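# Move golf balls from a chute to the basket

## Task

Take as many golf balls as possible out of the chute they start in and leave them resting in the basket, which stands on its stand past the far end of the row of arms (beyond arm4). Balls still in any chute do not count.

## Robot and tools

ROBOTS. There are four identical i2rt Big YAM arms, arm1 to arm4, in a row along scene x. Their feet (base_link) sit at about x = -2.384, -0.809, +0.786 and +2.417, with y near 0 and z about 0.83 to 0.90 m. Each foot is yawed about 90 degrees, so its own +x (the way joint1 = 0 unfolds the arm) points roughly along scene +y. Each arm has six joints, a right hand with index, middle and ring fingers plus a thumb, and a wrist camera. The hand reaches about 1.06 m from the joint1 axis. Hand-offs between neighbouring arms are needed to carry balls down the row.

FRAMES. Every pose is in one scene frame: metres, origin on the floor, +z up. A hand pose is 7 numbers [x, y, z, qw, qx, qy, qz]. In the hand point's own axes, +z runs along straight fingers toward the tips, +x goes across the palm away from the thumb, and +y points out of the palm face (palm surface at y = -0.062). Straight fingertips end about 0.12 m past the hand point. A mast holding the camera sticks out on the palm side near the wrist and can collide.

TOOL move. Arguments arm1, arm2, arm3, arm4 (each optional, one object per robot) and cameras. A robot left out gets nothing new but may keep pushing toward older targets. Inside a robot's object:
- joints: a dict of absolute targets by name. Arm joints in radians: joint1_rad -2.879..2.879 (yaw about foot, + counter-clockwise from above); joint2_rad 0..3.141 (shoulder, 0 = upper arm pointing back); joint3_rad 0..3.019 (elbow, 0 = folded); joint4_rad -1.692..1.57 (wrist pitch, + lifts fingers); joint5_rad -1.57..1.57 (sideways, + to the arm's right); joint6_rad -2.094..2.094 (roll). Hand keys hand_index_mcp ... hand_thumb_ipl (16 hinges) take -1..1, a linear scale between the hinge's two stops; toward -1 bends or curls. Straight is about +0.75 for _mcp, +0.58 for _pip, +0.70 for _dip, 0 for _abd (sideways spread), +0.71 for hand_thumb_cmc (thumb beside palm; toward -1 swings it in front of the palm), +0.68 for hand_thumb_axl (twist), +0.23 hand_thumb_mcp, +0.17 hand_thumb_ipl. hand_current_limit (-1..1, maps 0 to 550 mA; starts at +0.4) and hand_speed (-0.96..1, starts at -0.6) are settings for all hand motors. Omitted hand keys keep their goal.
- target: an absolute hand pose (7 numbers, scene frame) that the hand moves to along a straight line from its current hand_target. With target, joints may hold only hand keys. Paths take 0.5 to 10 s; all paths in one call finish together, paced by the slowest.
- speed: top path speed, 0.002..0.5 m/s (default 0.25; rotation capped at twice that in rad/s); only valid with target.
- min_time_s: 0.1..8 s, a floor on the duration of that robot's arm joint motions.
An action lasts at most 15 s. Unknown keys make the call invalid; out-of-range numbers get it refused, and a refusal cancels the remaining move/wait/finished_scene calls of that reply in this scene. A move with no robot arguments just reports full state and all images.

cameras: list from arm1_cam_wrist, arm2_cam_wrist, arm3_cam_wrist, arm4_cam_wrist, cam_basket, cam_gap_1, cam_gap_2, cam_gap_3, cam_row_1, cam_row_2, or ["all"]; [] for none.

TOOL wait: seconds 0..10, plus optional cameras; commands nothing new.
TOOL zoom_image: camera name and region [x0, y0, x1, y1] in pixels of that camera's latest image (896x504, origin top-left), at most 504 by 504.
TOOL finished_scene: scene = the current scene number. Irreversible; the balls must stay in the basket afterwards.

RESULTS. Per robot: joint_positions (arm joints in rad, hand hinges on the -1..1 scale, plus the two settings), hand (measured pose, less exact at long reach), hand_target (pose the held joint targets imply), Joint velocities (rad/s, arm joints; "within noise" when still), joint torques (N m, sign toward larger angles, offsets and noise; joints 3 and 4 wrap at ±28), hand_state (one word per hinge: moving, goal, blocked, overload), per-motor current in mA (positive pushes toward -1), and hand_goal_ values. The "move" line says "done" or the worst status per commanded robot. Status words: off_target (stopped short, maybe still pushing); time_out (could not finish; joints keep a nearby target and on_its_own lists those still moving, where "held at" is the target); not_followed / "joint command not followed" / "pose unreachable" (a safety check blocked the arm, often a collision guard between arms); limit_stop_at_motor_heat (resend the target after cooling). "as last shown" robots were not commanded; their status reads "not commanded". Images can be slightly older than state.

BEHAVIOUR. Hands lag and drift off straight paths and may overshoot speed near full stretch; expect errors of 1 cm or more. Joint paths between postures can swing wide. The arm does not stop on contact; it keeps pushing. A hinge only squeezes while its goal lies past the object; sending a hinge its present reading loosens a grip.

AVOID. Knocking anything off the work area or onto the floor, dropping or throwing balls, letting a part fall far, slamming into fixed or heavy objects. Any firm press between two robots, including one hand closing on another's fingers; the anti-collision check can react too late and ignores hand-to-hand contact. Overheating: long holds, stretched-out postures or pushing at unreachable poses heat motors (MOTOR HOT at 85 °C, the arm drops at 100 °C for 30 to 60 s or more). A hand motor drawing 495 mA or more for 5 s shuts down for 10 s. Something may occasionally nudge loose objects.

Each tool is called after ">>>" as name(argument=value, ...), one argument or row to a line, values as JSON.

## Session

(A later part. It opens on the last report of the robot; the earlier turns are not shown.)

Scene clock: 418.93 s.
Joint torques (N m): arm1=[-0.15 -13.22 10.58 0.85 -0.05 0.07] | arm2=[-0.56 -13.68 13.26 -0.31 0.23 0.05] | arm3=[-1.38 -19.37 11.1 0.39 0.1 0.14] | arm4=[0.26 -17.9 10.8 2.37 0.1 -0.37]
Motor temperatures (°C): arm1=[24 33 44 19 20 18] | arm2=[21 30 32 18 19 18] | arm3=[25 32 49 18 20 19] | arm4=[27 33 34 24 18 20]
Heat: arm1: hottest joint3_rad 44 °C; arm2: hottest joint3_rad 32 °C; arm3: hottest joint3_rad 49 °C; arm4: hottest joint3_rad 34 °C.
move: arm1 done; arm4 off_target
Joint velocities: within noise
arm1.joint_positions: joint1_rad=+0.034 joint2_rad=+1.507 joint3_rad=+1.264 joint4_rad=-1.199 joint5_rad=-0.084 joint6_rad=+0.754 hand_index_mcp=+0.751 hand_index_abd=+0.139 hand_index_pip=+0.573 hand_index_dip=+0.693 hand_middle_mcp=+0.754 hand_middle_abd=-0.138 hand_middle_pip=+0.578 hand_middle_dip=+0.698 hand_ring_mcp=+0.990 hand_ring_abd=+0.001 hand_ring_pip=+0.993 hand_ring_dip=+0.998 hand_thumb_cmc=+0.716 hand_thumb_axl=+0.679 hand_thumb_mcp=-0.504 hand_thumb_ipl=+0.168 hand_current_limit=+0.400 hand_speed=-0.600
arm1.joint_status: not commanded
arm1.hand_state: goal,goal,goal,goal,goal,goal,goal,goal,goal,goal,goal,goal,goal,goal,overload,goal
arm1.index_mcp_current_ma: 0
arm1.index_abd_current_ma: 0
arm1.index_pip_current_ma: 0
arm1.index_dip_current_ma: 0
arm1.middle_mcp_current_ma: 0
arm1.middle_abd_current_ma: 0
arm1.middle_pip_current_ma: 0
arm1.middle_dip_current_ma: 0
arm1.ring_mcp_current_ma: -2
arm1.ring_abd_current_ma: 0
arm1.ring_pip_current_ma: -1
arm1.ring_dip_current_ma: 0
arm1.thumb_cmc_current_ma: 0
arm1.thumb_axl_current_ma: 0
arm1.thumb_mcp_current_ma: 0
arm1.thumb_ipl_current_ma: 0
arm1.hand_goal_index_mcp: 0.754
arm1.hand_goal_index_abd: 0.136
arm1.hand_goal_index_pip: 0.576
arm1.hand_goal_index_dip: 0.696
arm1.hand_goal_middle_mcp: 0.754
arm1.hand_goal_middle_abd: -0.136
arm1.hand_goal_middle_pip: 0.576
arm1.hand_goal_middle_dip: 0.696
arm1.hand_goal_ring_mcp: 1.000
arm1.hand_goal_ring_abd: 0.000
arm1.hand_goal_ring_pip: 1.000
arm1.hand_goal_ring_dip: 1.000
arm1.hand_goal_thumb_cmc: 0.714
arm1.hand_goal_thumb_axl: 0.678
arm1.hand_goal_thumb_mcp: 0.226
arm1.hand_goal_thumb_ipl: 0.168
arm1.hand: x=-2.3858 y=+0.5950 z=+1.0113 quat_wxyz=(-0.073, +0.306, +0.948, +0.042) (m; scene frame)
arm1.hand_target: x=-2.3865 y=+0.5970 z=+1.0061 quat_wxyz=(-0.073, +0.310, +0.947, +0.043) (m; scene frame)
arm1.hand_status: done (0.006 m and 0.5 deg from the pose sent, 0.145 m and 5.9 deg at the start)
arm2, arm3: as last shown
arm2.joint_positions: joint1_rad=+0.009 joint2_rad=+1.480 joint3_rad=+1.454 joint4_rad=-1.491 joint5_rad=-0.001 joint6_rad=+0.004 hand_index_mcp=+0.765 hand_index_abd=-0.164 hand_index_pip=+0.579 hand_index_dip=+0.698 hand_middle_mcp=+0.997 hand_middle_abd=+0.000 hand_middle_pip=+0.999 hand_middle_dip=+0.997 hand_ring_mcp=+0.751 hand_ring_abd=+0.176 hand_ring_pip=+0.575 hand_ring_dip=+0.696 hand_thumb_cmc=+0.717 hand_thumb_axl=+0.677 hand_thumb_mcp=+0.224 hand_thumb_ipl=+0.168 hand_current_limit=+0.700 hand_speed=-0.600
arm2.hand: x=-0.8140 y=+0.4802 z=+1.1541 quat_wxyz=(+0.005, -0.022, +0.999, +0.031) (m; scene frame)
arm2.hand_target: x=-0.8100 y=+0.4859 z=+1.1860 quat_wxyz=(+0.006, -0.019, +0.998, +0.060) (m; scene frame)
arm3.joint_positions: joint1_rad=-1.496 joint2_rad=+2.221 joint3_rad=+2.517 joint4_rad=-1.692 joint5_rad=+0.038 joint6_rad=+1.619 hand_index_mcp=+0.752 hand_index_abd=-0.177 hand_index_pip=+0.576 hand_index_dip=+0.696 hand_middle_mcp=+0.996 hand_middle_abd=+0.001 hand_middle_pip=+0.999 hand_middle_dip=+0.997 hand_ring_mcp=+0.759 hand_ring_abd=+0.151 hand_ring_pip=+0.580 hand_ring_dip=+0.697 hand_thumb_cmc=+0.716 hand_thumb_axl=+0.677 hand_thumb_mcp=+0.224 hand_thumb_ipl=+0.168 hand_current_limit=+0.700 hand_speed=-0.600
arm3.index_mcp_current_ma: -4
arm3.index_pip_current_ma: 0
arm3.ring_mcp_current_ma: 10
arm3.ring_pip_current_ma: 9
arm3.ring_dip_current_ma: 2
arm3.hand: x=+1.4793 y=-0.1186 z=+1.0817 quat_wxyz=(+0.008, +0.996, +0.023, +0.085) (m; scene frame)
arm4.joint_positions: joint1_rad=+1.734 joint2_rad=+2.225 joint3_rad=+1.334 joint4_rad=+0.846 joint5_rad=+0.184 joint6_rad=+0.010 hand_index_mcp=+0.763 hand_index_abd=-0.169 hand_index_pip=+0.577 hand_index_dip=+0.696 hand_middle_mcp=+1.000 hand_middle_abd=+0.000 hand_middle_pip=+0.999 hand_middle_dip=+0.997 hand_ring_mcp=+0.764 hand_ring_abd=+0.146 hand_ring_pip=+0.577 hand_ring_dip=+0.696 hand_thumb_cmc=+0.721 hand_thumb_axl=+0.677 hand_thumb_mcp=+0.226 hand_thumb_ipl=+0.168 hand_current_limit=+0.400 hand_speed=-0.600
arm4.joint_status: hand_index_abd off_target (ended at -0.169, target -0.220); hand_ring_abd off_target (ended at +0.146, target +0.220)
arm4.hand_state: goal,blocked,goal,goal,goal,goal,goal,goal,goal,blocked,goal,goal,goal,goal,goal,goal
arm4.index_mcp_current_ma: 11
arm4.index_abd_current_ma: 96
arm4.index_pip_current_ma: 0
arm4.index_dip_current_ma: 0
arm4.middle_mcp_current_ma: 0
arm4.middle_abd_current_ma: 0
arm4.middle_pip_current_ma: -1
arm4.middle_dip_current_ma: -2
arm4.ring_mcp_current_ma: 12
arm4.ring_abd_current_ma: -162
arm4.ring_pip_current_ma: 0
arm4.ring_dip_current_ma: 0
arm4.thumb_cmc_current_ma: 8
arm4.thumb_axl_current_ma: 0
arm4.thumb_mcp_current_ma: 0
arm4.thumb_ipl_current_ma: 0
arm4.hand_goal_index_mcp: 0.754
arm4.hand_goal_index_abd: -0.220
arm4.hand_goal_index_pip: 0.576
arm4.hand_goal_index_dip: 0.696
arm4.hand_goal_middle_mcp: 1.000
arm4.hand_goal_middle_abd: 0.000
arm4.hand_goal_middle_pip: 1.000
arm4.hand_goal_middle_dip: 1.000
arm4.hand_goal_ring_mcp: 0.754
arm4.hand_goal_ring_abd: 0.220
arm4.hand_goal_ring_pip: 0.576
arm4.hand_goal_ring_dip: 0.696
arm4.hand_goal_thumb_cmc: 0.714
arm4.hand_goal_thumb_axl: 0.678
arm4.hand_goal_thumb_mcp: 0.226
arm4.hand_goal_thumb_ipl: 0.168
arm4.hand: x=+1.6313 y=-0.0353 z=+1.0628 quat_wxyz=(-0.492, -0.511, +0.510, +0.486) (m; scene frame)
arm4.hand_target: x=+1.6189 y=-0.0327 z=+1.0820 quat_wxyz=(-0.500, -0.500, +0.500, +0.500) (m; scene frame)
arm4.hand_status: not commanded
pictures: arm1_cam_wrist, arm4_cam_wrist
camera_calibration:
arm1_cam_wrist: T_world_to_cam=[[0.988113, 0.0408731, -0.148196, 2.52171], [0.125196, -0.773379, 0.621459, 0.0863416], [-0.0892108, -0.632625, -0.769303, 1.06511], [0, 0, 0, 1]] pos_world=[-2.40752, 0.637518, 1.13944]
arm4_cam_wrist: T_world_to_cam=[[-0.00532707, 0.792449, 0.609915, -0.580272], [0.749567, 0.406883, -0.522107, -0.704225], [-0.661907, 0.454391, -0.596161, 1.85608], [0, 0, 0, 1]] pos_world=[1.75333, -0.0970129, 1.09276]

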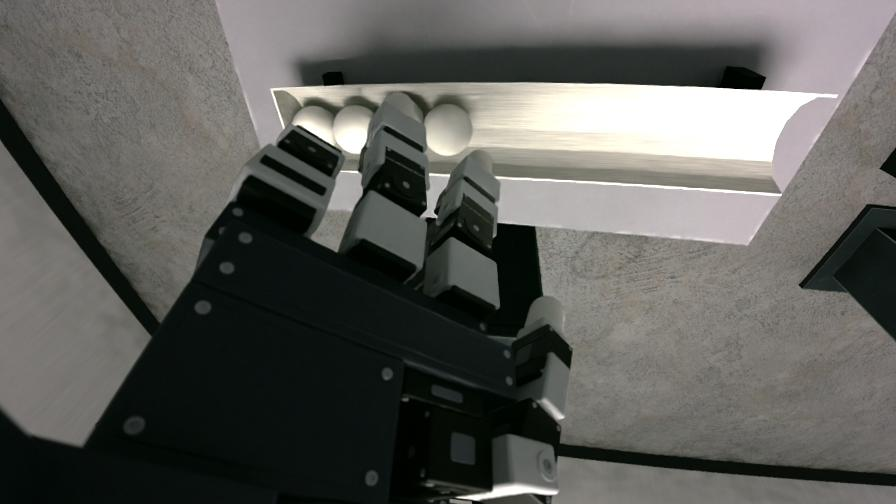

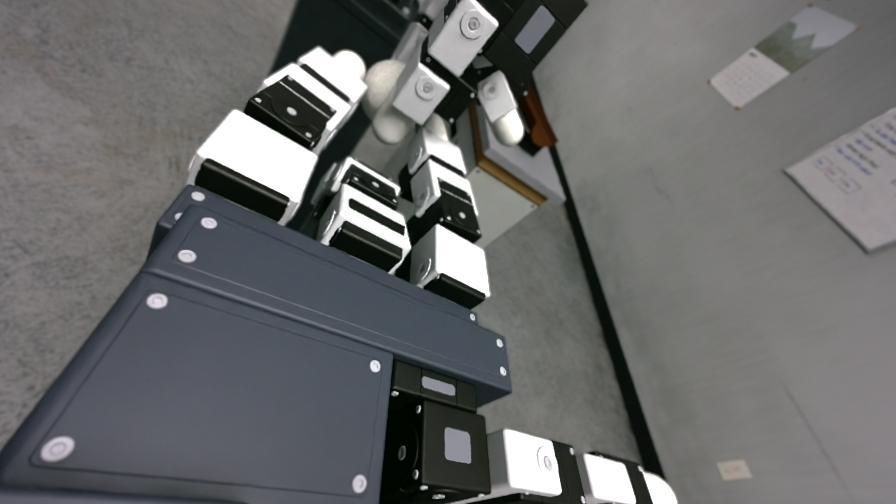

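>>> move(
  arm1={"target": [-2.3896, 0.5906, 0.981, -0.0731, 0.3101, 0.9468, 0.0425], "speed": 0.05},
  arm2={"joints": {"joint1_rad": -1.5, "joint2_rad": 1.75, "joint3_rad": 1.9, "joint4_rad": -1.6, "joint5_rad": 0, "joint6_rad": 1.53}, "min_time_s": 6},
  arm4={"joints": {"hand_index_abd": -0.45, "hand_ring_abd": 0.47}},
  cameras=["arm1_cam_wrist", "arm4_cam_wrist", "cam_gap_2"],
)

>>> zoom_image(
  camera="arm1_cam_wrist",
  region=[300, 0, 600, 200],
)

Scene clock: 426.03 s.
Joint torques (N m): arm1=[0.26 -12.86 10.36 0.84 -0.01 0.08] | arm2=[1.2 -14.39 13.49 -0.36 0.13 0.15] | arm3=[-1.44 -19.43 11.1 0.4 0.1 0.14] | arm4=[0.38 -17.9 10.78 2.36 0.1 -0.37]
Motor temperatures (°C): arm1=[24 33 43 19 20 18] | arm2=[21 30 33 18 19 18] | arm3=[25 32 49 18 20 19] | arm4=[27 35 34 24 18 20]
Heat: arm1: hottest joint3_rad 43 °C; arm2: hottest joint3_rad 33 °C; arm3: hottest joint3_rad 49 °C; arm4: hottest joint2_rad 35 °C.
move: arm1 moving; arm2 done; arm4 off_target
Joint velocities: arm1=[within noise] | arm2=[-0.083 0.005 0.002 -0.022 0.066 0.11] | arm3=[within noise] | arm4=[within noise]
arm1.joint_positions: joint1_rad=+0.037 joint2_rad=+1.507 joint3_rad=+1.200 joint4_rad=-1.131 joint5_rad=-0.084 joint6_rad=+0.762 hand_index_mcp=+0.751 hand_index_abd=+0.139 hand_index_pip=+0.573 hand_index_dip=+0.693 hand_middle_mcp=+0.754 hand_middle_abd=-0.138 hand_middle_pip=+0.578 hand_middle_dip=+0.698 hand_ring_mcp=+0.990 hand_ring_abd=+0.001 hand_ring_pip=+0.993 hand_ring_dip=+0.998 hand_thumb_cmc=+0.716 hand_thumb_axl=+0.679 hand_thumb_mcp=-0.504 hand_thumb_ipl=+0.168 hand_current_limit=+0.400 hand_speed=-0.600
arm1.joint_status: not commanded
arm1.hand_state: goal,goal,goal,goal,goal,goal,goal,goal,goal,goal,goal,goal,goal,goal,overload,goal
arm1.index_mcp_current_ma: 0
arm1.index_abd_current_ma: 0
arm1.index_pip_current_ma: 0
arm1.index_dip_current_ma: 0
arm1.middle_mcp_current_ma: 0
arm1.middle_abd_current_ma: 0
arm1.middle_pip_current_ma: 0
arm1.middle_dip_current_ma: 0
arm1.ring_mcp_current_ma: -2
arm1.ring_abd_current_ma: 0
arm1.ring_pip_current_ma: -1
arm1.ring_dip_current_ma: 0
arm1.thumb_cmc_current_ma: 0
arm1.thumb_axl_current_ma: 0
arm1.thumb_mcp_current_ma: 0
arm1.thumb_ipl_current_ma: 0
arm1.hand_goal_index_mcp: 0.754
arm1.hand_goal_index_abd: 0.136
arm1.hand_goal_index_pip: 0.576
arm1.hand_goal_index_dip: 0.696
arm1.hand_goal_middle_mcp: 0.754
arm1.hand_goal_middle_abd: -0.136
arm1.hand_goal_middle_pip: 0.576
arm1.hand_goal_middle_dip: 0.696
arm1.hand_goal_ring_mcp: 1.000
arm1.hand_goal_ring_abd: 0.000
arm1.hand_goal_ring_pip: 1.000
arm1.hand_goal_ring_dip: 1.000
arm1.hand_goal_thumb_cmc: 0.714
arm1.hand_goal_thumb_axl: 0.678
arm1.hand_goal_thumb_mcp: 0.226
arm1.hand_goal_thumb_ipl: 0.168
arm1.hand: x=-2.3866 y=+0.5891 z=+0.9880 quat_wxyz=(-0.074, +0.308, +0.947, +0.043) (m; scene frame)
arm1.hand_target: x=-2.3895 y=+0.5905 z=+0.9812 quat_wxyz=(-0.073, +0.310, +0.947, +0.043) (m; scene frame)
arm1.hand_status: moving (0.008 m and 0.2 deg from the pose sent, 0.031 m and 0.5 deg at the start)
arm2.joint_positions: joint1_rad=-1.494 joint2_rad=+1.735 joint3_rad=+1.851 joint4_rad=-1.590 joint5_rad=-0.001 joint6_rad=+1.508 hand_index_mcp=+0.764 hand_index_abd=-0.164 hand_index_pip=+0.579 hand_index_dip=+0.698 hand_middle_mcp=+0.996 hand_middle_abd=+0.000 hand_middle_pip=+0.999 hand_middle_dip=+0.997 hand_ring_mcp=+0.749 hand_ring_abd=+0.176 hand_ring_pip=+0.574 hand_ring_dip=+0.696 hand_thumb_cmc=+0.716 hand_thumb_axl=+0.677 hand_thumb_mcp=+0.224 hand_thumb_ipl=+0.168 hand_current_limit=+0.700 hand_speed=-0.600
arm2.joint_status: all done
arm2.hand_state: goal,blocked,goal,goal,goal,goal,goal,goal,goal,blocked,goal,goal,goal,goal,goal,goal
arm2.index_mcp_current_ma: 2
arm2.index_abd_current_ma: 467
arm2.index_pip_current_ma: 0
arm2.index_dip_current_ma: 0
arm2.middle_mcp_current_ma: 0
arm2.middle_abd_current_ma: 0
arm2.middle_pip_current_ma: 0
arm2.middle_dip_current_ma: 0
arm2.ring_mcp_current_ma: -1
arm2.ring_abd_current_ma: -467
arm2.ring_pip_current_ma: 0
arm2.ring_dip_current_ma: 0
arm2.thumb_cmc_current_ma: 0
arm2.thumb_axl_current_ma: 0
arm2.thumb_mcp_current_ma: 0
arm2.thumb_ipl_current_ma: 0
arm2.hand_goal_index_mcp: 0.754
arm2.hand_goal_index_abd: -0.450
arm2.hand_goal_index_pip: 0.576
arm2.hand_goal_index_dip: 0.696
arm2.hand_goal_middle_mcp: 1.000
arm2.hand_goal_middle_abd: 0.000
arm2.hand_goal_middle_pip: 1.000
arm2.hand_goal_middle_dip: 1.000
arm2.hand_goal_ring_mcp: 0.754
arm2.hand_goal_ring_abd: 0.470
arm2.hand_goal_ring_pip: 0.576
arm2.hand_goal_ring_dip: 0.696
arm2.hand_goal_thumb_cmc: 0.714
arm2.hand_goal_thumb_axl: 0.678
arm2.hand_goal_thumb_mcp: 0.226
arm2.hand_goal_thumb_ipl: 0.168
arm2.hand: x=-0.2691 y=-0.0798 z=+1.1844 quat_wxyz=(-0.005, +0.995, +0.089, +0.056) (m; scene frame)
arm2.hand_target: x=-0.2619 y=-0.0822 z=+1.1953 quat_wxyz=(-0.006, +0.995, +0.074, +0.067) (m; scene frame)
arm2.hand_status: not commanded
arm3: as last shown
arm3.joint_positions: joint1_rad=-1.496 joint2_rad=+2.221 joint3_rad=+2.517 joint4_rad=-1.692 joint5_rad=+0.038 joint6_rad=+1.619 hand_index_mcp=+0.752 hand_index_abd=-0.177 hand_index_pip=+0.576 hand_index_dip=+0.696 hand_middle_mcp=+0.996 hand_middle_abd=+0.001 hand_middle_pip=+0.999 hand_middle_dip=+0.997 hand_ring_mcp=+0.758 hand_ring_abd=+0.151 hand_ring_pip=+0.580 hand_ring_dip=+0.697 hand_thumb_cmc=+0.716 hand_thumb_axl=+0.677 hand_thumb_mcp=+0.224 hand_thumb_ipl=+0.168 hand_current_limit=+0.700 hand_speed=-0.600
arm4.joint_positions: joint1_rad=+1.734 joint2_rad=+2.225 joint3_rad=+1.334 joint4_rad=+0.846 joint5_rad=+0.184 joint6_rad=+0.010 hand_index_mcp=+0.763 hand_index_abd=-0.173 hand_index_pip=+0.577 hand_index_dip=+0.696 hand_middle_mcp=+1.000 hand_middle_abd=+0.000 hand_middle_pip=+0.999 hand_middle_dip=+0.997 hand_ring_mcp=+0.764 hand_ring_abd=+0.147 hand_ring_pip=+0.577 hand_ring_dip=+0.696 hand_thumb_cmc=+0.721 hand_thumb_axl=+0.677 hand_thumb_mcp=+0.226 hand_thumb_ipl=+0.168 hand_current_limit=+0.400 hand_speed=-0.600
arm4.joint_status: hand_index_abd off_target (ended at -0.173, target -0.450); hand_ring_abd off_target (ended at +0.147, target +0.470)
arm4.hand_state: goal,blocked,goal,goal,goal,goal,goal,goal,goal,blocked,goal,goal,goal,goal,goal,goal
arm4.index_mcp_current_ma: 11
arm4.index_abd_current_ma: 385
arm4.index_pip_current_ma: 0
arm4.index_dip_current_ma: 0
arm4.middle_mcp_current_ma: 0
arm4.middle_abd_current_ma: 0
arm4.middle_pip_current_ma: -1
arm4.middle_dip_current_ma: -2
arm4.ring_mcp_current_ma: 12
arm4.ring_abd_current_ma: -385
arm4.ring_pip_current_ma: 0
arm4.ring_dip_current_ma: 0
arm4.thumb_cmc_current_ma: 8
arm4.thumb_axl_current_ma: 0
arm4.thumb_mcp_current_ma: 0
arm4.thumb_ipl_current_ma: 0
arm4.hand_goal_index_mcp: 0.754
arm4.hand_goal_index_abd: -0.450
arm4.hand_goal_index_pip: 0.576
arm4.hand_goal_index_dip: 0.696
arm4.hand_goal_middle_mcp: 1.000
arm4.hand_goal_middle_abd: 0.000
arm4.hand_goal_middle_pip: 1.000
arm4.hand_goal_middle_dip: 1.000
arm4.hand_goal_ring_mcp: 0.754
arm4.hand_goal_ring_abd: 0.470
arm4.hand_goal_ring_pip: 0.576
arm4.hand_goal_ring_dip: 0.696
arm4.hand_goal_thumb_cmc: 0.714
arm4.hand_goal_thumb_axl: 0.678
arm4.hand_goal_thumb_mcp: 0.226
arm4.hand_goal_thumb_ipl: 0.168
arm4.hand: x=+1.6313 y=-0.0353 z=+1.0628 quat_wxyz=(-0.492, -0.511, +0.510, +0.486) (m; scene frame)
arm4.hand_target: x=+1.6189 y=-0.0327 z=+1.0820 quat_wxyz=(-0.500, -0.500, +0.500, +0.500) (m; scene frame)
arm4.hand_status: not commanded
pictures: arm1_cam_wrist, arm4_cam_wrist, cam_gap_2
camera_calibration:
arm1_cam_wrist: T_world_to_cam=[[0.988078, 0.0364789, -0.149573, 2.52306], [0.122305, -0.776071, 0.618672, 0.0937794], [-0.0935109, -0.62959, -0.77128, 1.03318], [0, 0, 0, 1]] pos_world=[-2.40783, 0.631223, 1.11624]
arm4_cam_wrist: T_world_to_cam=[[-0.00532707, 0.792449, 0.609915, -0.580272], [0.749567, 0.406883, -0.522107, -0.704225], [-0.661907, 0.454391, -0.596161, 1.85608], [0, 0, 0, 1]] pos_world=[1.75333, -0.0970129, 1.09276]

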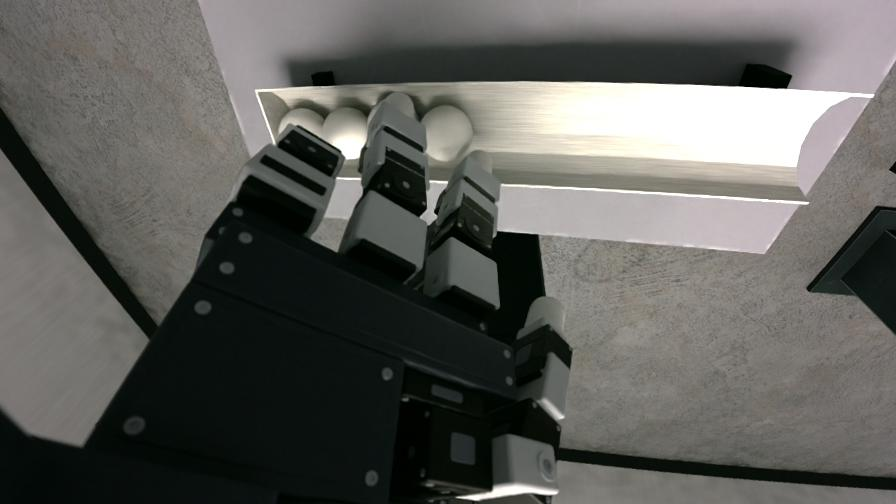

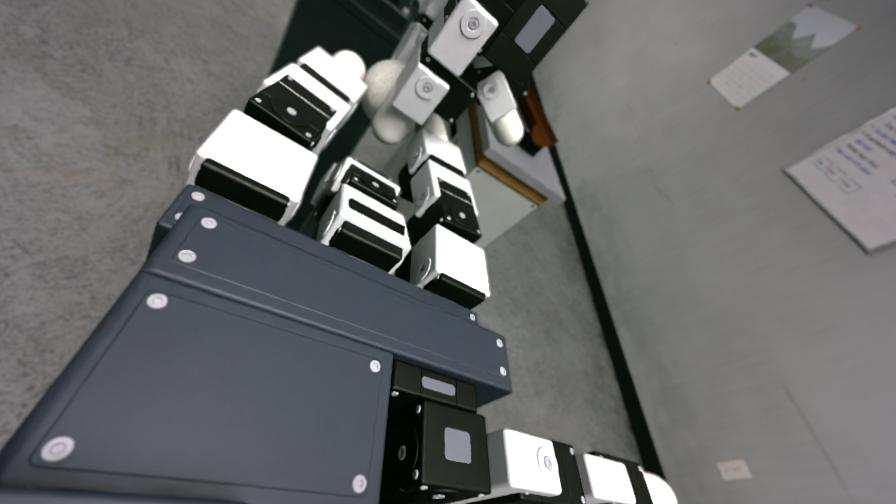

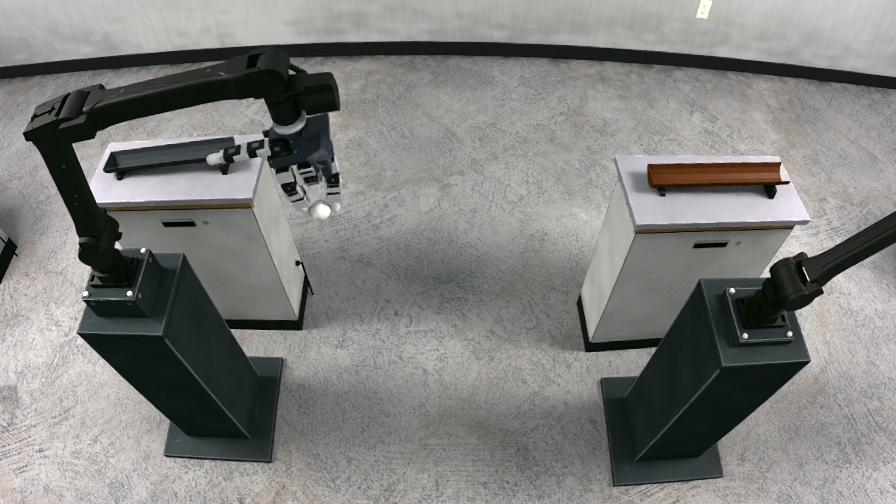

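Scaled by 1.680 from the camera's 896x504 image, which has a finer 1280x720 frame.

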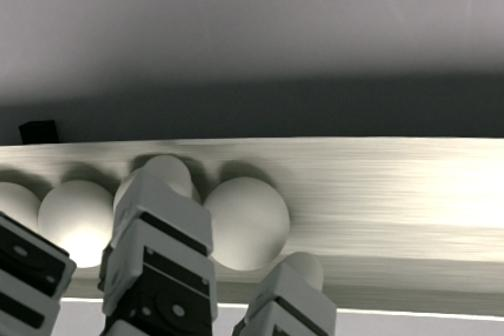

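>>> move(
  arm1={"target": [-2.3891, 0.5897, 0.959, -0.0731, 0.3101, 0.9468, 0.0425], "speed": 0.04},
  arm2={"target": [-0.135, -0.122, 1.115, 0, 1, 0, 0.02], "speed": 0.1},
  arm3={"joints": {"hand_index_abd": 0.0, "hand_ring_abd": 0.0}},
  arm4={"joints": {"hand_current_limit": 0.7}},
  cameras=["arm1_cam_wrist", "arm4_cam_wrist", "cam_gap_3"],
)

>>> zoom_image(
  camera="arm1_cam_wrist",
  region=[300, 0, 600, 200],
)

>>> zoom_image(
  camera="arm4_cam_wrist",
  region=[250, 0, 550, 200],
)

Scene clock: 429.93 s.
Joint torques (N m): arm1=[0.15 -12.51 9.99 0.94 -0.02 0.07] | arm2=[-0.38 -21.25 13.12 -0.53 0.25 0.16] | arm3=[-1.44 -19.37 10.88 0.4 0.1 0.14] | arm4=[0.5 -18.02 10.78 2.41 0.1 -0.37]
Motor temperatures (°C): arm1=[24 32 42 19 20 18] | arm2=[21 29 34 18 19 18] | arm3=[25 32 48 18 20 19] | arm4=[27 35 34 24 18 20]
Heat: arm1: hottest joint3_rad 42 °C; arm2: hottest joint3_rad 34 °C; arm3: hottest joint3_rad 48 °C; arm4: hottest joint2_rad 35 °C.
move: arm1 done; arm2 off_target; arm3 done; arm4 done
Joint velocities: within noise
arm1.joint_positions: joint1_rad=+0.037 joint2_rad=+1.520 joint3_rad=+1.161 joint4_rad=-1.075 joint5_rad=-0.084 joint6_rad=+0.762 hand_index_mcp=+0.751 hand_index_abd=+0.139 hand_index_pip=+0.573 hand_index_dip=+0.693 hand_middle_mcp=+0.755 hand_middle_abd=-0.136 hand_middle_pip=+0.578 hand_middle_dip=+0.698 hand_ring_mcp=+0.990 hand_ring_abd=+0.001 hand_ring_pip=+0.993 hand_ring_dip=+0.998 hand_thumb_cmc=+0.716 hand_thumb_axl=+0.679 hand_thumb_mcp=-0.504 hand_thumb_ipl=+0.168 hand_current_limit=+0.400 hand_speed=-0.600
arm1.joint_status: not commanded
arm1.hand_state: goal,goal,goal,goal,goal,goal,goal,goal,goal,goal,goal,goal,goal,goal,overload,goal
arm1.index_mcp_current_ma: 0
arm1.index_abd_current_ma: 0
arm1.index_pip_current_ma: 0
arm1.index_dip_current_ma: 0
arm1.middle_mcp_current_ma: 0
arm1.middle_abd_current_ma: 0
arm1.middle_pip_current_ma: 0
arm1.middle_dip_current_ma: 0
arm1.ring_mcp_current_ma: -2
arm1.ring_abd_current_ma: 0
arm1.ring_pip_current_ma: -1
arm1.ring_dip_current_ma: 0
arm1.thumb_cmc_current_ma: 0
arm1.thumb_axl_current_ma: 0
arm1.thumb_mcp_current_ma: 0
arm1.thumb_ipl_current_ma: 0
arm1.hand_goal_index_mcp: 0.754
arm1.hand_goal_index_abd: 0.136
arm1.hand_goal_index_pip: 0.576
arm1.hand_goal_index_dip: 0.696
arm1.hand_goal_middle_mcp: 0.754
arm1.hand_goal_middle_abd: -0.136
arm1.hand_goal_middle_pip: 0.576
arm1.hand_goal_middle_dip: 0.696
arm1.hand_goal_ring_mcp: 1.000
arm1.hand_goal_ring_abd: 0.000
arm1.hand_goal_ring_pip: 1.000
arm1.hand_goal_ring_dip: 1.000
arm1.hand_goal_thumb_cmc: 0.714
arm1.hand_goal_thumb_axl: 0.678
arm1.hand_goal_thumb_mcp: 0.226
arm1.hand_goal_thumb_ipl: 0.168
arm1.hand: x=-2.3867 y=+0.5883 z=+0.9688 quat_wxyz=(-0.075, +0.308, +0.947, +0.045) (m; scene frame)
arm1.hand_target: x=-2.3890 y=+0.5894 z=+0.9590 quat_wxyz=(-0.073, +0.310, +0.947, +0.042) (m; scene frame)
arm1.hand_status: done (0.010 m and 0.4 deg from the pose sent, 0.029 m and 0.3 deg at the start)
arm2.joint_positions: joint1_rad=-1.565 joint2_rad=+2.223 joint3_rad=+2.388 joint4_rad=-1.699 joint5_rad=+0.012 joint6_rad=+1.586 hand_index_mcp=+0.764 hand_index_abd=-0.164 hand_index_pip=+0.579 hand_index_dip=+0.698 hand_middle_mcp=+0.996 hand_middle_abd=+0.000 hand_middle_pip=+0.999 hand_middle_dip=+0.997 hand_ring_mcp=+0.749 hand_ring_abd=+0.177 hand_ring_pip=+0.574 hand_ring_dip=+0.696 hand_thumb_cmc=+0.716 hand_thumb_axl=+0.677 hand_thumb_mcp=+0.223 hand_thumb_ipl=+0.168 hand_current_limit=+0.700 hand_speed=-0.600
arm2.joint_status: not commanded
arm2.hand_state: goal,blocked,goal,goal,goal,goal,goal,goal,goal,blocked,goal,goal,goal,goal,goal,goal
arm2.index_mcp_current_ma: 2
arm2.index_abd_current_ma: 468
arm2.index_pip_current_ma: 0
arm2.index_dip_current_ma: 0
arm2.middle_mcp_current_ma: 0
arm2.middle_abd_current_ma: 0
arm2.middle_pip_current_ma: 0
arm2.middle_dip_current_ma: 0
arm2.ring_mcp_current_ma: 0
arm2.ring_abd_current_ma: -467
arm2.ring_pip_current_ma: 0
arm2.ring_dip_current_ma: 0
arm2.thumb_cmc_current_ma: 0
arm2.thumb_axl_current_ma: 0
arm2.thumb_mcp_current_ma: 0
arm2.thumb_ipl_current_ma: 0
arm2.hand_goal_index_mcp: 0.754
arm2.hand_goal_index_abd: -0.450
arm2.hand_goal_index_pip: 0.576
arm2.hand_goal_index_dip: 0.696
arm2.hand_goal_middle_mcp: 1.000
arm2.hand_goal_middle_abd: 0.000
arm2.hand_goal_middle_pip: 1.000
arm2.hand_goal_middle_dip: 1.000
arm2.hand_goal_ring_mcp: 0.754
arm2.hand_goal_ring_abd: 0.470
arm2.hand_goal_ring_pip: 0.576
arm2.hand_goal_ring_dip: 0.696
arm2.hand_goal_thumb_cmc: 0.714
arm2.hand_goal_thumb_axl: 0.678
arm2.hand_goal_thumb_mcp: 0.226
arm2.hand_goal_thumb_ipl: 0.168
arm2.hand: x=-0.1408 y=-0.1127 z=+1.1022 quat_wxyz=(+0.001, +1.000, +0.014, +0.025) (m; scene frame)
arm2.hand_target: x=-0.1360 y=-0.1219 z=+1.1144 quat_wxyz=(+0.002, +0.999, +0.004, +0.039) (m; scene frame)
arm2.hand_status: off_target (0.017 m and 1.7 deg from the pose sent, 0.157 m and 11.0 deg at the start; a joint's target at an end of its range on 30 of 69 steps)
arm3.joint_positions: joint1_rad=-1.496 joint2_rad=+2.221 joint3_rad=+2.520 joint4_rad=-1.692 joint5_rad=+0.038 joint6_rad=+1.619 hand_index_mcp=+0.752 hand_index_abd=-0.002 hand_index_pip=+0.576 hand_index_dip=+0.696 hand_middle_mcp=+0.996 hand_middle_abd=+0.001 hand_middle_pip=+0.999 hand_middle_dip=+0.997 hand_ring_mcp=+0.755 hand_ring_abd=+0.004 hand_ring_pip=+0.578 hand_ring_dip=+0.697 hand_thumb_cmc=+0.716 hand_thumb_axl=+0.677 hand_thumb_mcp=+0.224 hand_thumb_ipl=+0.168 hand_current_limit=+0.700 hand_speed=-0.600
arm3.joint_status: all done
arm3.hand_state: goal,goal,goal,goal,goal,goal,goal,goal,goal,goal,goal,goal,goal,goal,goal,goal
arm3.index_mcp_current_ma: -4
arm3.index_abd_current_ma: -4
arm3.index_pip_current_ma: 0
arm3.index_dip_current_ma: 0
arm3.middle_mcp_current_ma: -7
arm3.middle_abd_current_ma: 1
arm3.middle_pip_current_ma: -2
arm3.middle_dip_current_ma: -5
arm3.ring_mcp_current_ma: 2
arm3.ring_abd_current_ma: 7
arm3.ring_pip_current_ma: 4
arm3.ring_dip_current_ma: 2
arm3.thumb_cmc_current_ma: 4
arm3.thumb_axl_current_ma: -1
arm3.thumb_mcp_current_ma: -6
arm3.thumb_ipl_current_ma: 0
arm3.hand_goal_index_mcp: 0.754
arm3.hand_goal_index_abd: 0.000
arm3.hand_goal_index_pip: 0.576
arm3.hand_goal_index_dip: 0.696
arm3.hand_goal_middle_mcp: 1.000
arm3.hand_goal_middle_abd: 0.000
arm3.hand_goal_middle_pip: 1.000
arm3.hand_goal_middle_dip: 1.000
arm3.hand_goal_ring_mcp: 0.754
arm3.hand_goal_ring_abd: 0.000
arm3.hand_goal_ring_pip: 0.576
arm3.hand_goal_ring_dip: 0.696
arm3.hand_goal_thumb_cmc: 0.714
arm3.hand_goal_thumb_axl: 0.678
arm3.hand_goal_thumb_mcp: 0.226
arm3.hand_goal_thumb_ipl: 0.168
arm3.hand: x=+1.4797 y=-0.1186 z=+1.0828 quat_wxyz=(+0.008, +0.996, +0.022, +0.087) (m; scene frame)
arm3.hand_target: x=+1.4825 y=-0.1151 z=+1.1022 quat_wxyz=(+0.006, +0.994, +0.018, +0.107) (m; scene frame)
arm3.hand_status: not commanded
arm4.joint_positions: joint1_rad=+1.734 joint2_rad=+2.226 joint3_rad=+1.334 joint4_rad=+0.845 joint5_rad=+0.184 joint6_rad=+0.010 hand_index_mcp=+0.766 hand_index_abd=-0.175 hand_index_pip=+0.579 hand_index_dip=+0.696 hand_middle_mcp=+1.000 hand_middle_abd=+0.000 hand_middle_pip=+0.999 hand_middle_dip=+0.997 hand_ring_mcp=+0.767 hand_ring_abd=+0.147 hand_ring_pip=+0.579 hand_ring_dip=+0.696 hand_thumb_cmc=+0.721 hand_thumb_axl=+0.677 hand_thumb_mcp=+0.226 hand_thumb_ipl=+0.168 hand_current_limit=+0.700 hand_speed=-0.600
arm4.joint_status: all done
arm4.hand_state: goal,blocked,goal,goal,goal,goal,goal,goal,goal,blocked,goal,goal,goal,goal,goal,goal
arm4.index_mcp_current_ma: 16
arm4.index_abd_current_ma: 467
arm4.index_pip_current_ma: 2
arm4.index_dip_current_ma: 0
arm4.middle_mcp_current_ma: 0
arm4.middle_abd_current_ma: 0
arm4.middle_pip_current_ma: -1
arm4.middle_dip_current_ma: -2
arm4.ring_mcp_current_ma: 17
arm4.ring_abd_current_ma: -467
arm4.ring_pip_current_ma: 2
arm4.ring_dip_current_ma: 0
arm4.thumb_cmc_current_ma: 8
arm4.thumb_axl_current_ma: 0
arm4.thumb_mcp_current_ma: 0
arm4.thumb_ipl_current_ma: 0
arm4.hand_goal_index_mcp: 0.754
arm4.hand_goal_index_abd: -0.450
arm4.hand_goal_index_pip: 0.576
arm4.hand_goal_index_dip: 0.696
arm4.hand_goal_middle_mcp: 1.000
arm4.hand_goal_middle_abd: 0.000
arm4.hand_goal_middle_pip: 1.000
arm4.hand_goal_middle_dip: 1.000
arm4.hand_goal_ring_mcp: 0.754
arm4.hand_goal_ring_abd: 0.470
arm4.hand_goal_ring_pip: 0.576
arm4.hand_goal_ring_dip: 0.696
arm4.hand_goal_thumb_cmc: 0.714
arm4.hand_goal_thumb_axl: 0.678
arm4.hand_goal_thumb_mcp: 0.226
arm4.hand_goal_thumb_ipl: 0.168
arm4.hand: x=+1.6312 y=-0.0353 z=+1.0617 quat_wxyz=(-0.492, -0.512, +0.510, +0.485) (m; scene frame)
arm4.hand_target: x=+1.6189 y=-0.0328 z=+1.0821 quat_wxyz=(-0.500, -0.500, +0.500, +0.500) (m; scene frame)
arm4.hand_status: not commanded
pictures: arm1_cam_wrist, arm4_cam_wrist, cam_gap_3
camera_calibration:
arm1_cam_wrist: T_world_to_cam=[[0.988003, 0.0369729, -0.149946, 2.52027], [0.122606, -0.778161, 0.615982, 0.10969], [-0.0939078, -0.626976, -0.773358, 1.0175], [0, 0, 0, 1]] pos_world=[-2.40793, 0.630125, 1.09723]
arm4_cam_wrist: T_world_to_cam=[[-0.00668531, 0.792173, 0.610259, -0.577608], [0.750733, 0.407114, -0.520248, -0.708605], [-0.660572, 0.454664, -0.597433, 1.85447], [0, 0, 0, 1]] pos_world=[1.75312, -0.0971132, 1.09176]

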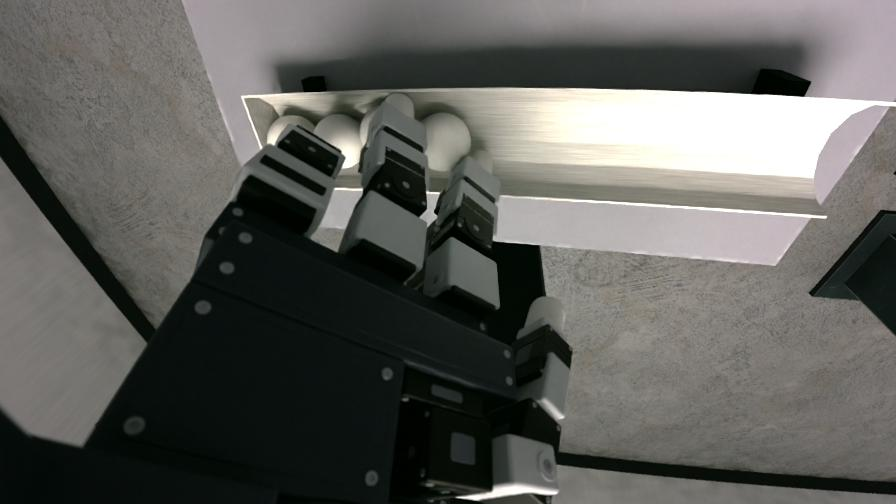

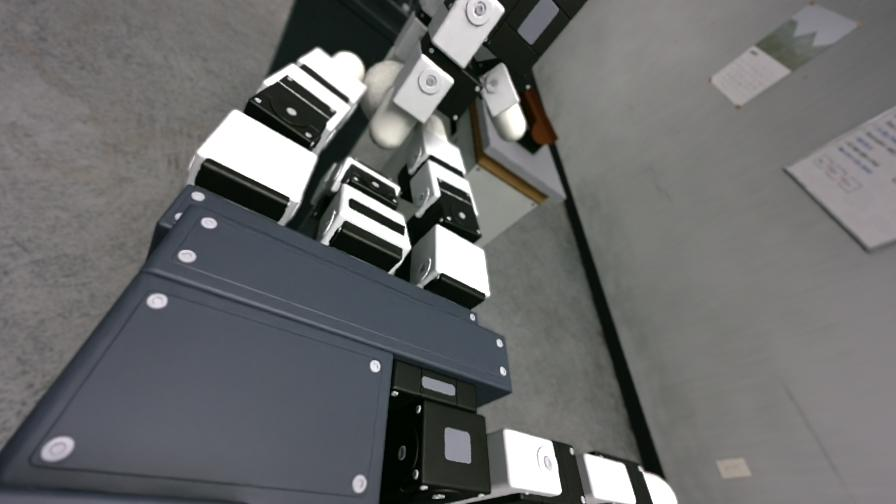

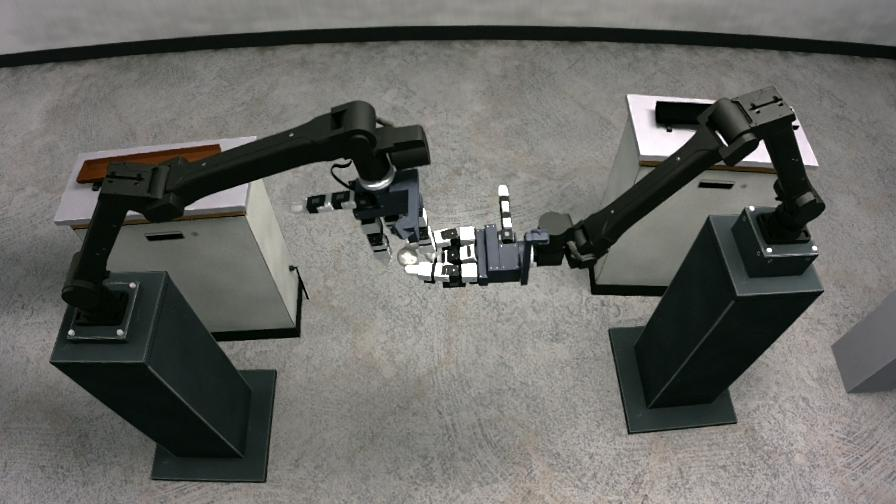

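Scaled by 1.680 from the camera's 896x504 image, which has a finer 1280x720 frame.

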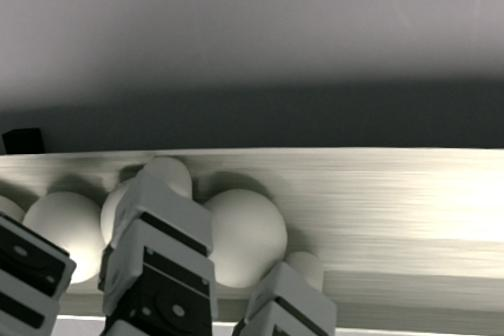

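Scaled by 1.680 from the camera's 896x504 image, which has a finer 1280x720 frame.

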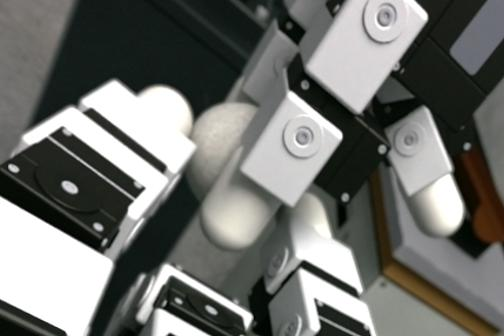

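>>> move(
  arm1={"joints": {"hand_index_abd": -0.22, "hand_middle_abd": 0.22}},
  arm3={"target": [1.48, -0.115, 1.20, 0, 1, 0, 0.02], "speed": 0.08},
  cameras=["arm1_cam_wrist", "arm4_cam_wrist", "cam_gap_3"],
)

>>> zoom_image(
  camera="arm1_cam_wrist",
  region=[300, 0, 600, 200],
)

>>> zoom_image(
  camera="arm4_cam_wrist",
  region=[250, 0, 550, 200],
)

Scene clock: 433.03 s.
Joint torques (N m): arm1=[0.21 -12.28 9.96 0.91 -0.26 0.07] | arm2=[-0.5 -21.13 13.09 -0.53 0.24 0.16] | arm3=[-0.67 -20.13 10.54 0.8 0.15 -0.08] | arm4=[0.26 -17.96 10.76 2.4 0.1 -0.37]
Motor temperatures (°C): arm1=[24 32 42 19 20 18] | arm2=[21 30 34 18 19 18] | arm3=[25 32 48 18 20 19] | arm4=[27 35 34 24 18 20]
Heat: arm1: hottest joint3_rad 42 °C; arm2: hottest joint3_rad 34 °C; arm3: hottest joint3_rad 48 °C; arm4: hottest joint2_rad 35 °C.
move: arm1 off_target; arm3 off_target
Joint velocities: within noise
arm1.joint_positions: joint1_rad=+0.037 joint2_rad=+1.520 joint3_rad=+1.161 joint4_rad=-1.075 joint5_rad=-0.078 joint6_rad=+0.762 hand_index_mcp=+0.749 hand_index_abd=+0.089 hand_index_pip=+0.573 hand_index_dip=+0.693 hand_middle_mcp=+0.753 hand_middle_abd=-0.052 hand_middle_pip=+0.577 hand_middle_dip=+0.698 hand_ring_mcp=+0.990 hand_ring_abd=+0.001 hand_ring_pip=+0.993 hand_ring_dip=+0.998 hand_thumb_cmc=+0.716 hand_thumb_axl=+0.679 hand_thumb_mcp=-0.504 hand_thumb_ipl=+0.168 hand_current_limit=+0.400 hand_speed=-0.600
arm1.joint_status: hand_index_abd off_target (ended at +0.089, target -0.220); hand_middle_abd off_target (ended at -0.052, target +0.220)
arm1.hand_state: goal,blocked,goal,goal,goal,blocked,goal,goal,goal,goal,goal,goal,goal,goal,overload,goal
arm1.index_mcp_current_ma: -1
arm1.index_abd_current_ma: 385
arm1.index_pip_current_ma: 0
arm1.index_dip_current_ma: 0
arm1.middle_mcp_current_ma: 0
arm1.middle_abd_current_ma: -385
arm1.middle_pip_current_ma: 0
arm1.middle_dip_current_ma: 0
arm1.ring_mcp_current_ma: -2
arm1.ring_abd_current_ma: 0
arm1.ring_pip_current_ma: -1
arm1.ring_dip_current_ma: 0
arm1.thumb_cmc_current_ma: 0
arm1.thumb_axl_current_ma: 0
arm1.thumb_mcp_current_ma: 0
arm1.thumb_ipl_current_ma: 0
arm1.hand_goal_index_mcp: 0.754
arm1.hand_goal_index_abd: -0.220
arm1.hand_goal_index_pip: 0.576
arm1.hand_goal_index_dip: 0.696
arm1.hand_goal_middle_mcp: 0.754
arm1.hand_goal_middle_abd: 0.220
arm1.hand_goal_middle_pip: 0.576
arm1.hand_goal_middle_dip: 0.696
arm1.hand_goal_ring_mcp: 1.000
arm1.hand_goal_ring_abd: 0.000
arm1.hand_goal_ring_pip: 1.000
arm1.hand_goal_ring_dip: 1.000
arm1.hand_goal_thumb_cmc: 0.714
arm1.hand_goal_thumb_axl: 0.678
arm1.hand_goal_thumb_mcp: 0.226
arm1.hand_goal_thumb_ipl: 0.168
arm1.hand: x=-2.3857 y=+0.5886 z=+0.9688 quat_wxyz=(-0.072, +0.308, +0.947, +0.046) (m; scene frame)
arm1.hand_target: x=-2.3890 y=+0.5894 z=+0.9590 quat_wxyz=(-0.073, +0.310, +0.947, +0.042) (m; scene frame)
arm1.hand_status: not commanded
arm2, arm4: as last shown
arm2.index_abd_current_ma: 467
arm3.joint_positions: joint1_rad=-1.495 joint2_rad=+2.159 joint3_rad=+2.618 joint4_rad=-1.692 joint5_rad=+0.069 joint6_rad=+1.599 hand_index_mcp=+0.752 hand_index_abd=-0.002 hand_index_pip=+0.576 hand_index_dip=+0.696 hand_middle_mcp=+0.996 hand_middle_abd=+0.001 hand_middle_pip=+0.999 hand_middle_dip=+0.997 hand_ring_mcp=+0.755 hand_ring_abd=+0.004 hand_ring_pip=+0.578 hand_ring_dip=+0.697 hand_thumb_cmc=+0.716 hand_thumb_axl=+0.677 hand_thumb_mcp=+0.224 hand_thumb_ipl=+0.168 hand_current_limit=+0.700 hand_speed=-0.600
arm3.joint_status: not commanded
arm3.hand_state: goal,goal,goal,goal,goal,goal,goal,goal,goal,goal,goal,goal,goal,goal,goal,goal
arm3.index_mcp_current_ma: -4
arm3.index_abd_current_ma: -2
arm3.index_pip_current_ma: 0
arm3.index_dip_current_ma: 0
arm3.middle_mcp_current_ma: -7
arm3.middle_abd_current_ma: 1
arm3.middle_pip_current_ma: -2
arm3.middle_dip_current_ma: -5
arm3.ring_mcp_current_ma: 2
arm3.ring_abd_current_ma: 7
arm3.ring_pip_current_ma: 4
arm3.ring_dip_current_ma: 2
arm3.thumb_cmc_current_ma: 4
arm3.thumb_axl_current_ma: -1
arm3.thumb_mcp_current_ma: -6
arm3.thumb_ipl_current_ma: 0
arm3.hand_goal_index_mcp: 0.754
arm3.hand_goal_index_abd: 0.000
arm3.hand_goal_index_pip: 0.576
arm3.hand_goal_index_dip: 0.696
arm3.hand_goal_middle_mcp: 1.000
arm3.hand_goal_middle_abd: 0.000
arm3.hand_goal_middle_pip: 1.000
arm3.hand_goal_middle_dip: 1.000
arm3.hand_goal_ring_mcp: 0.754
arm3.hand_goal_ring_abd: 0.000
arm3.hand_goal_ring_pip: 0.576
arm3.hand_goal_ring_dip: 0.696
arm3.hand_goal_thumb_cmc: 0.714
arm3.hand_goal_thumb_axl: 0.678
arm3.hand_goal_thumb_mcp: 0.226
arm3.hand_goal_thumb_ipl: 0.168
arm3.hand: x=+1.4809 y=-0.1245 z=+1.1662 quat_wxyz=(+0.019, +0.985, +0.028, +0.167) (m; scene frame)
arm3.hand_target: x=+1.4780 y=-0.1154 z=+1.1986 quat_wxyz=(+0.017, +0.980, +0.040, +0.196) (m; scene frame)
arm3.hand_status: off_target (0.035 m and 17.4 deg from the pose sent, 0.117 m and 8.2 deg at the start; a joint's target at an end of its range on 53 of 53 steps)
arm4.index_abd_current_ma: 468
pictures: arm1_cam_wrist, arm4_cam_wrist, cam_gap_3
camera_calibration:
arm1_cam_wrist: T_world_to_cam=[[0.988919, 0.0362018, -0.143975, 2.51609], [0.118204, -0.778754, 0.616093, 0.0995277], [-0.0898175, -0.626284, -0.774403, 1.02814], [0, 0, 0, 1]] pos_world=[-2.40763, 0.630326, 1.09713]
arm4_cam_wrist: T_world_to_cam=[[-0.00668531, 0.792173, 0.610259, -0.577608], [0.750733, 0.407114, -0.520248, -0.708605], [-0.660572, 0.454664, -0.597433, 1.85447], [0, 0, 0, 1]] pos_world=[1.75312, -0.0971132, 1.09176]

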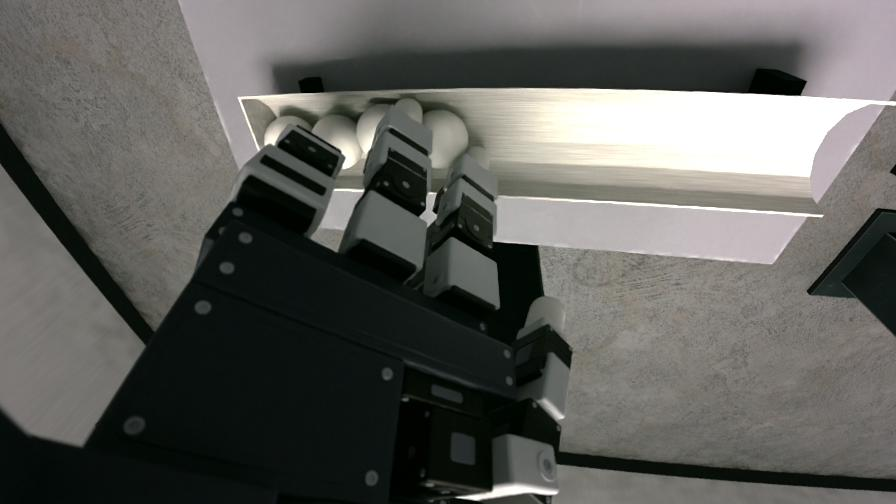

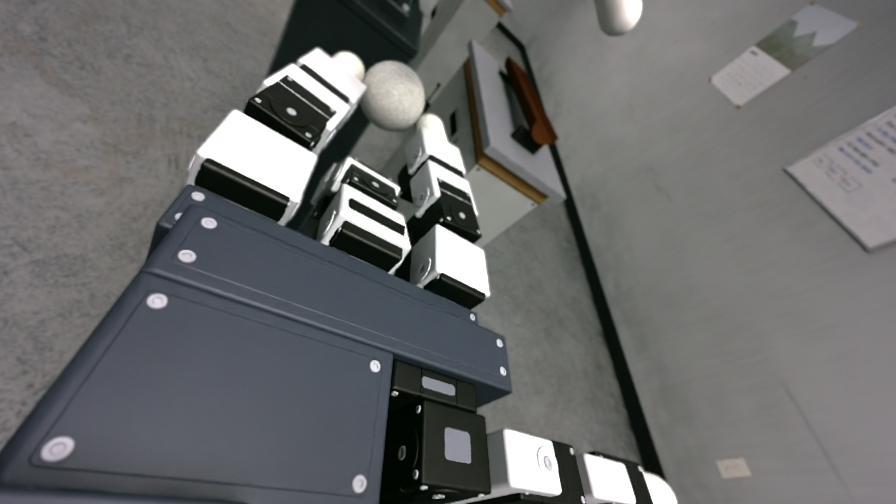

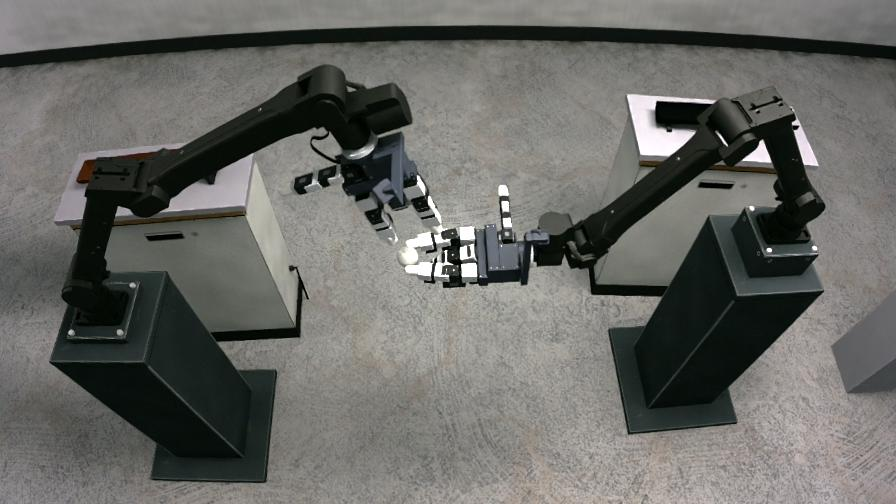

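Scaled by 1.680 from the camera's 896x504 image, which has a finer 1280x720 frame.

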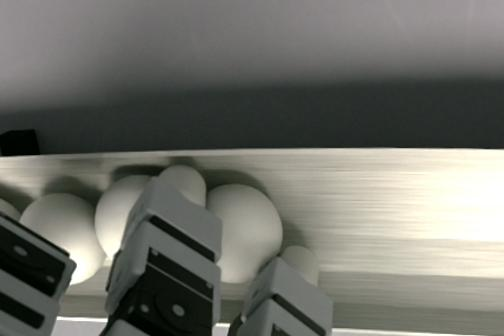

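Scaled by 1.680 from the camera's 896x504 image, which has a finer 1280x720 frame.

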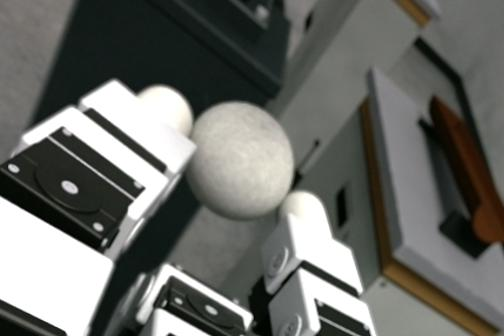

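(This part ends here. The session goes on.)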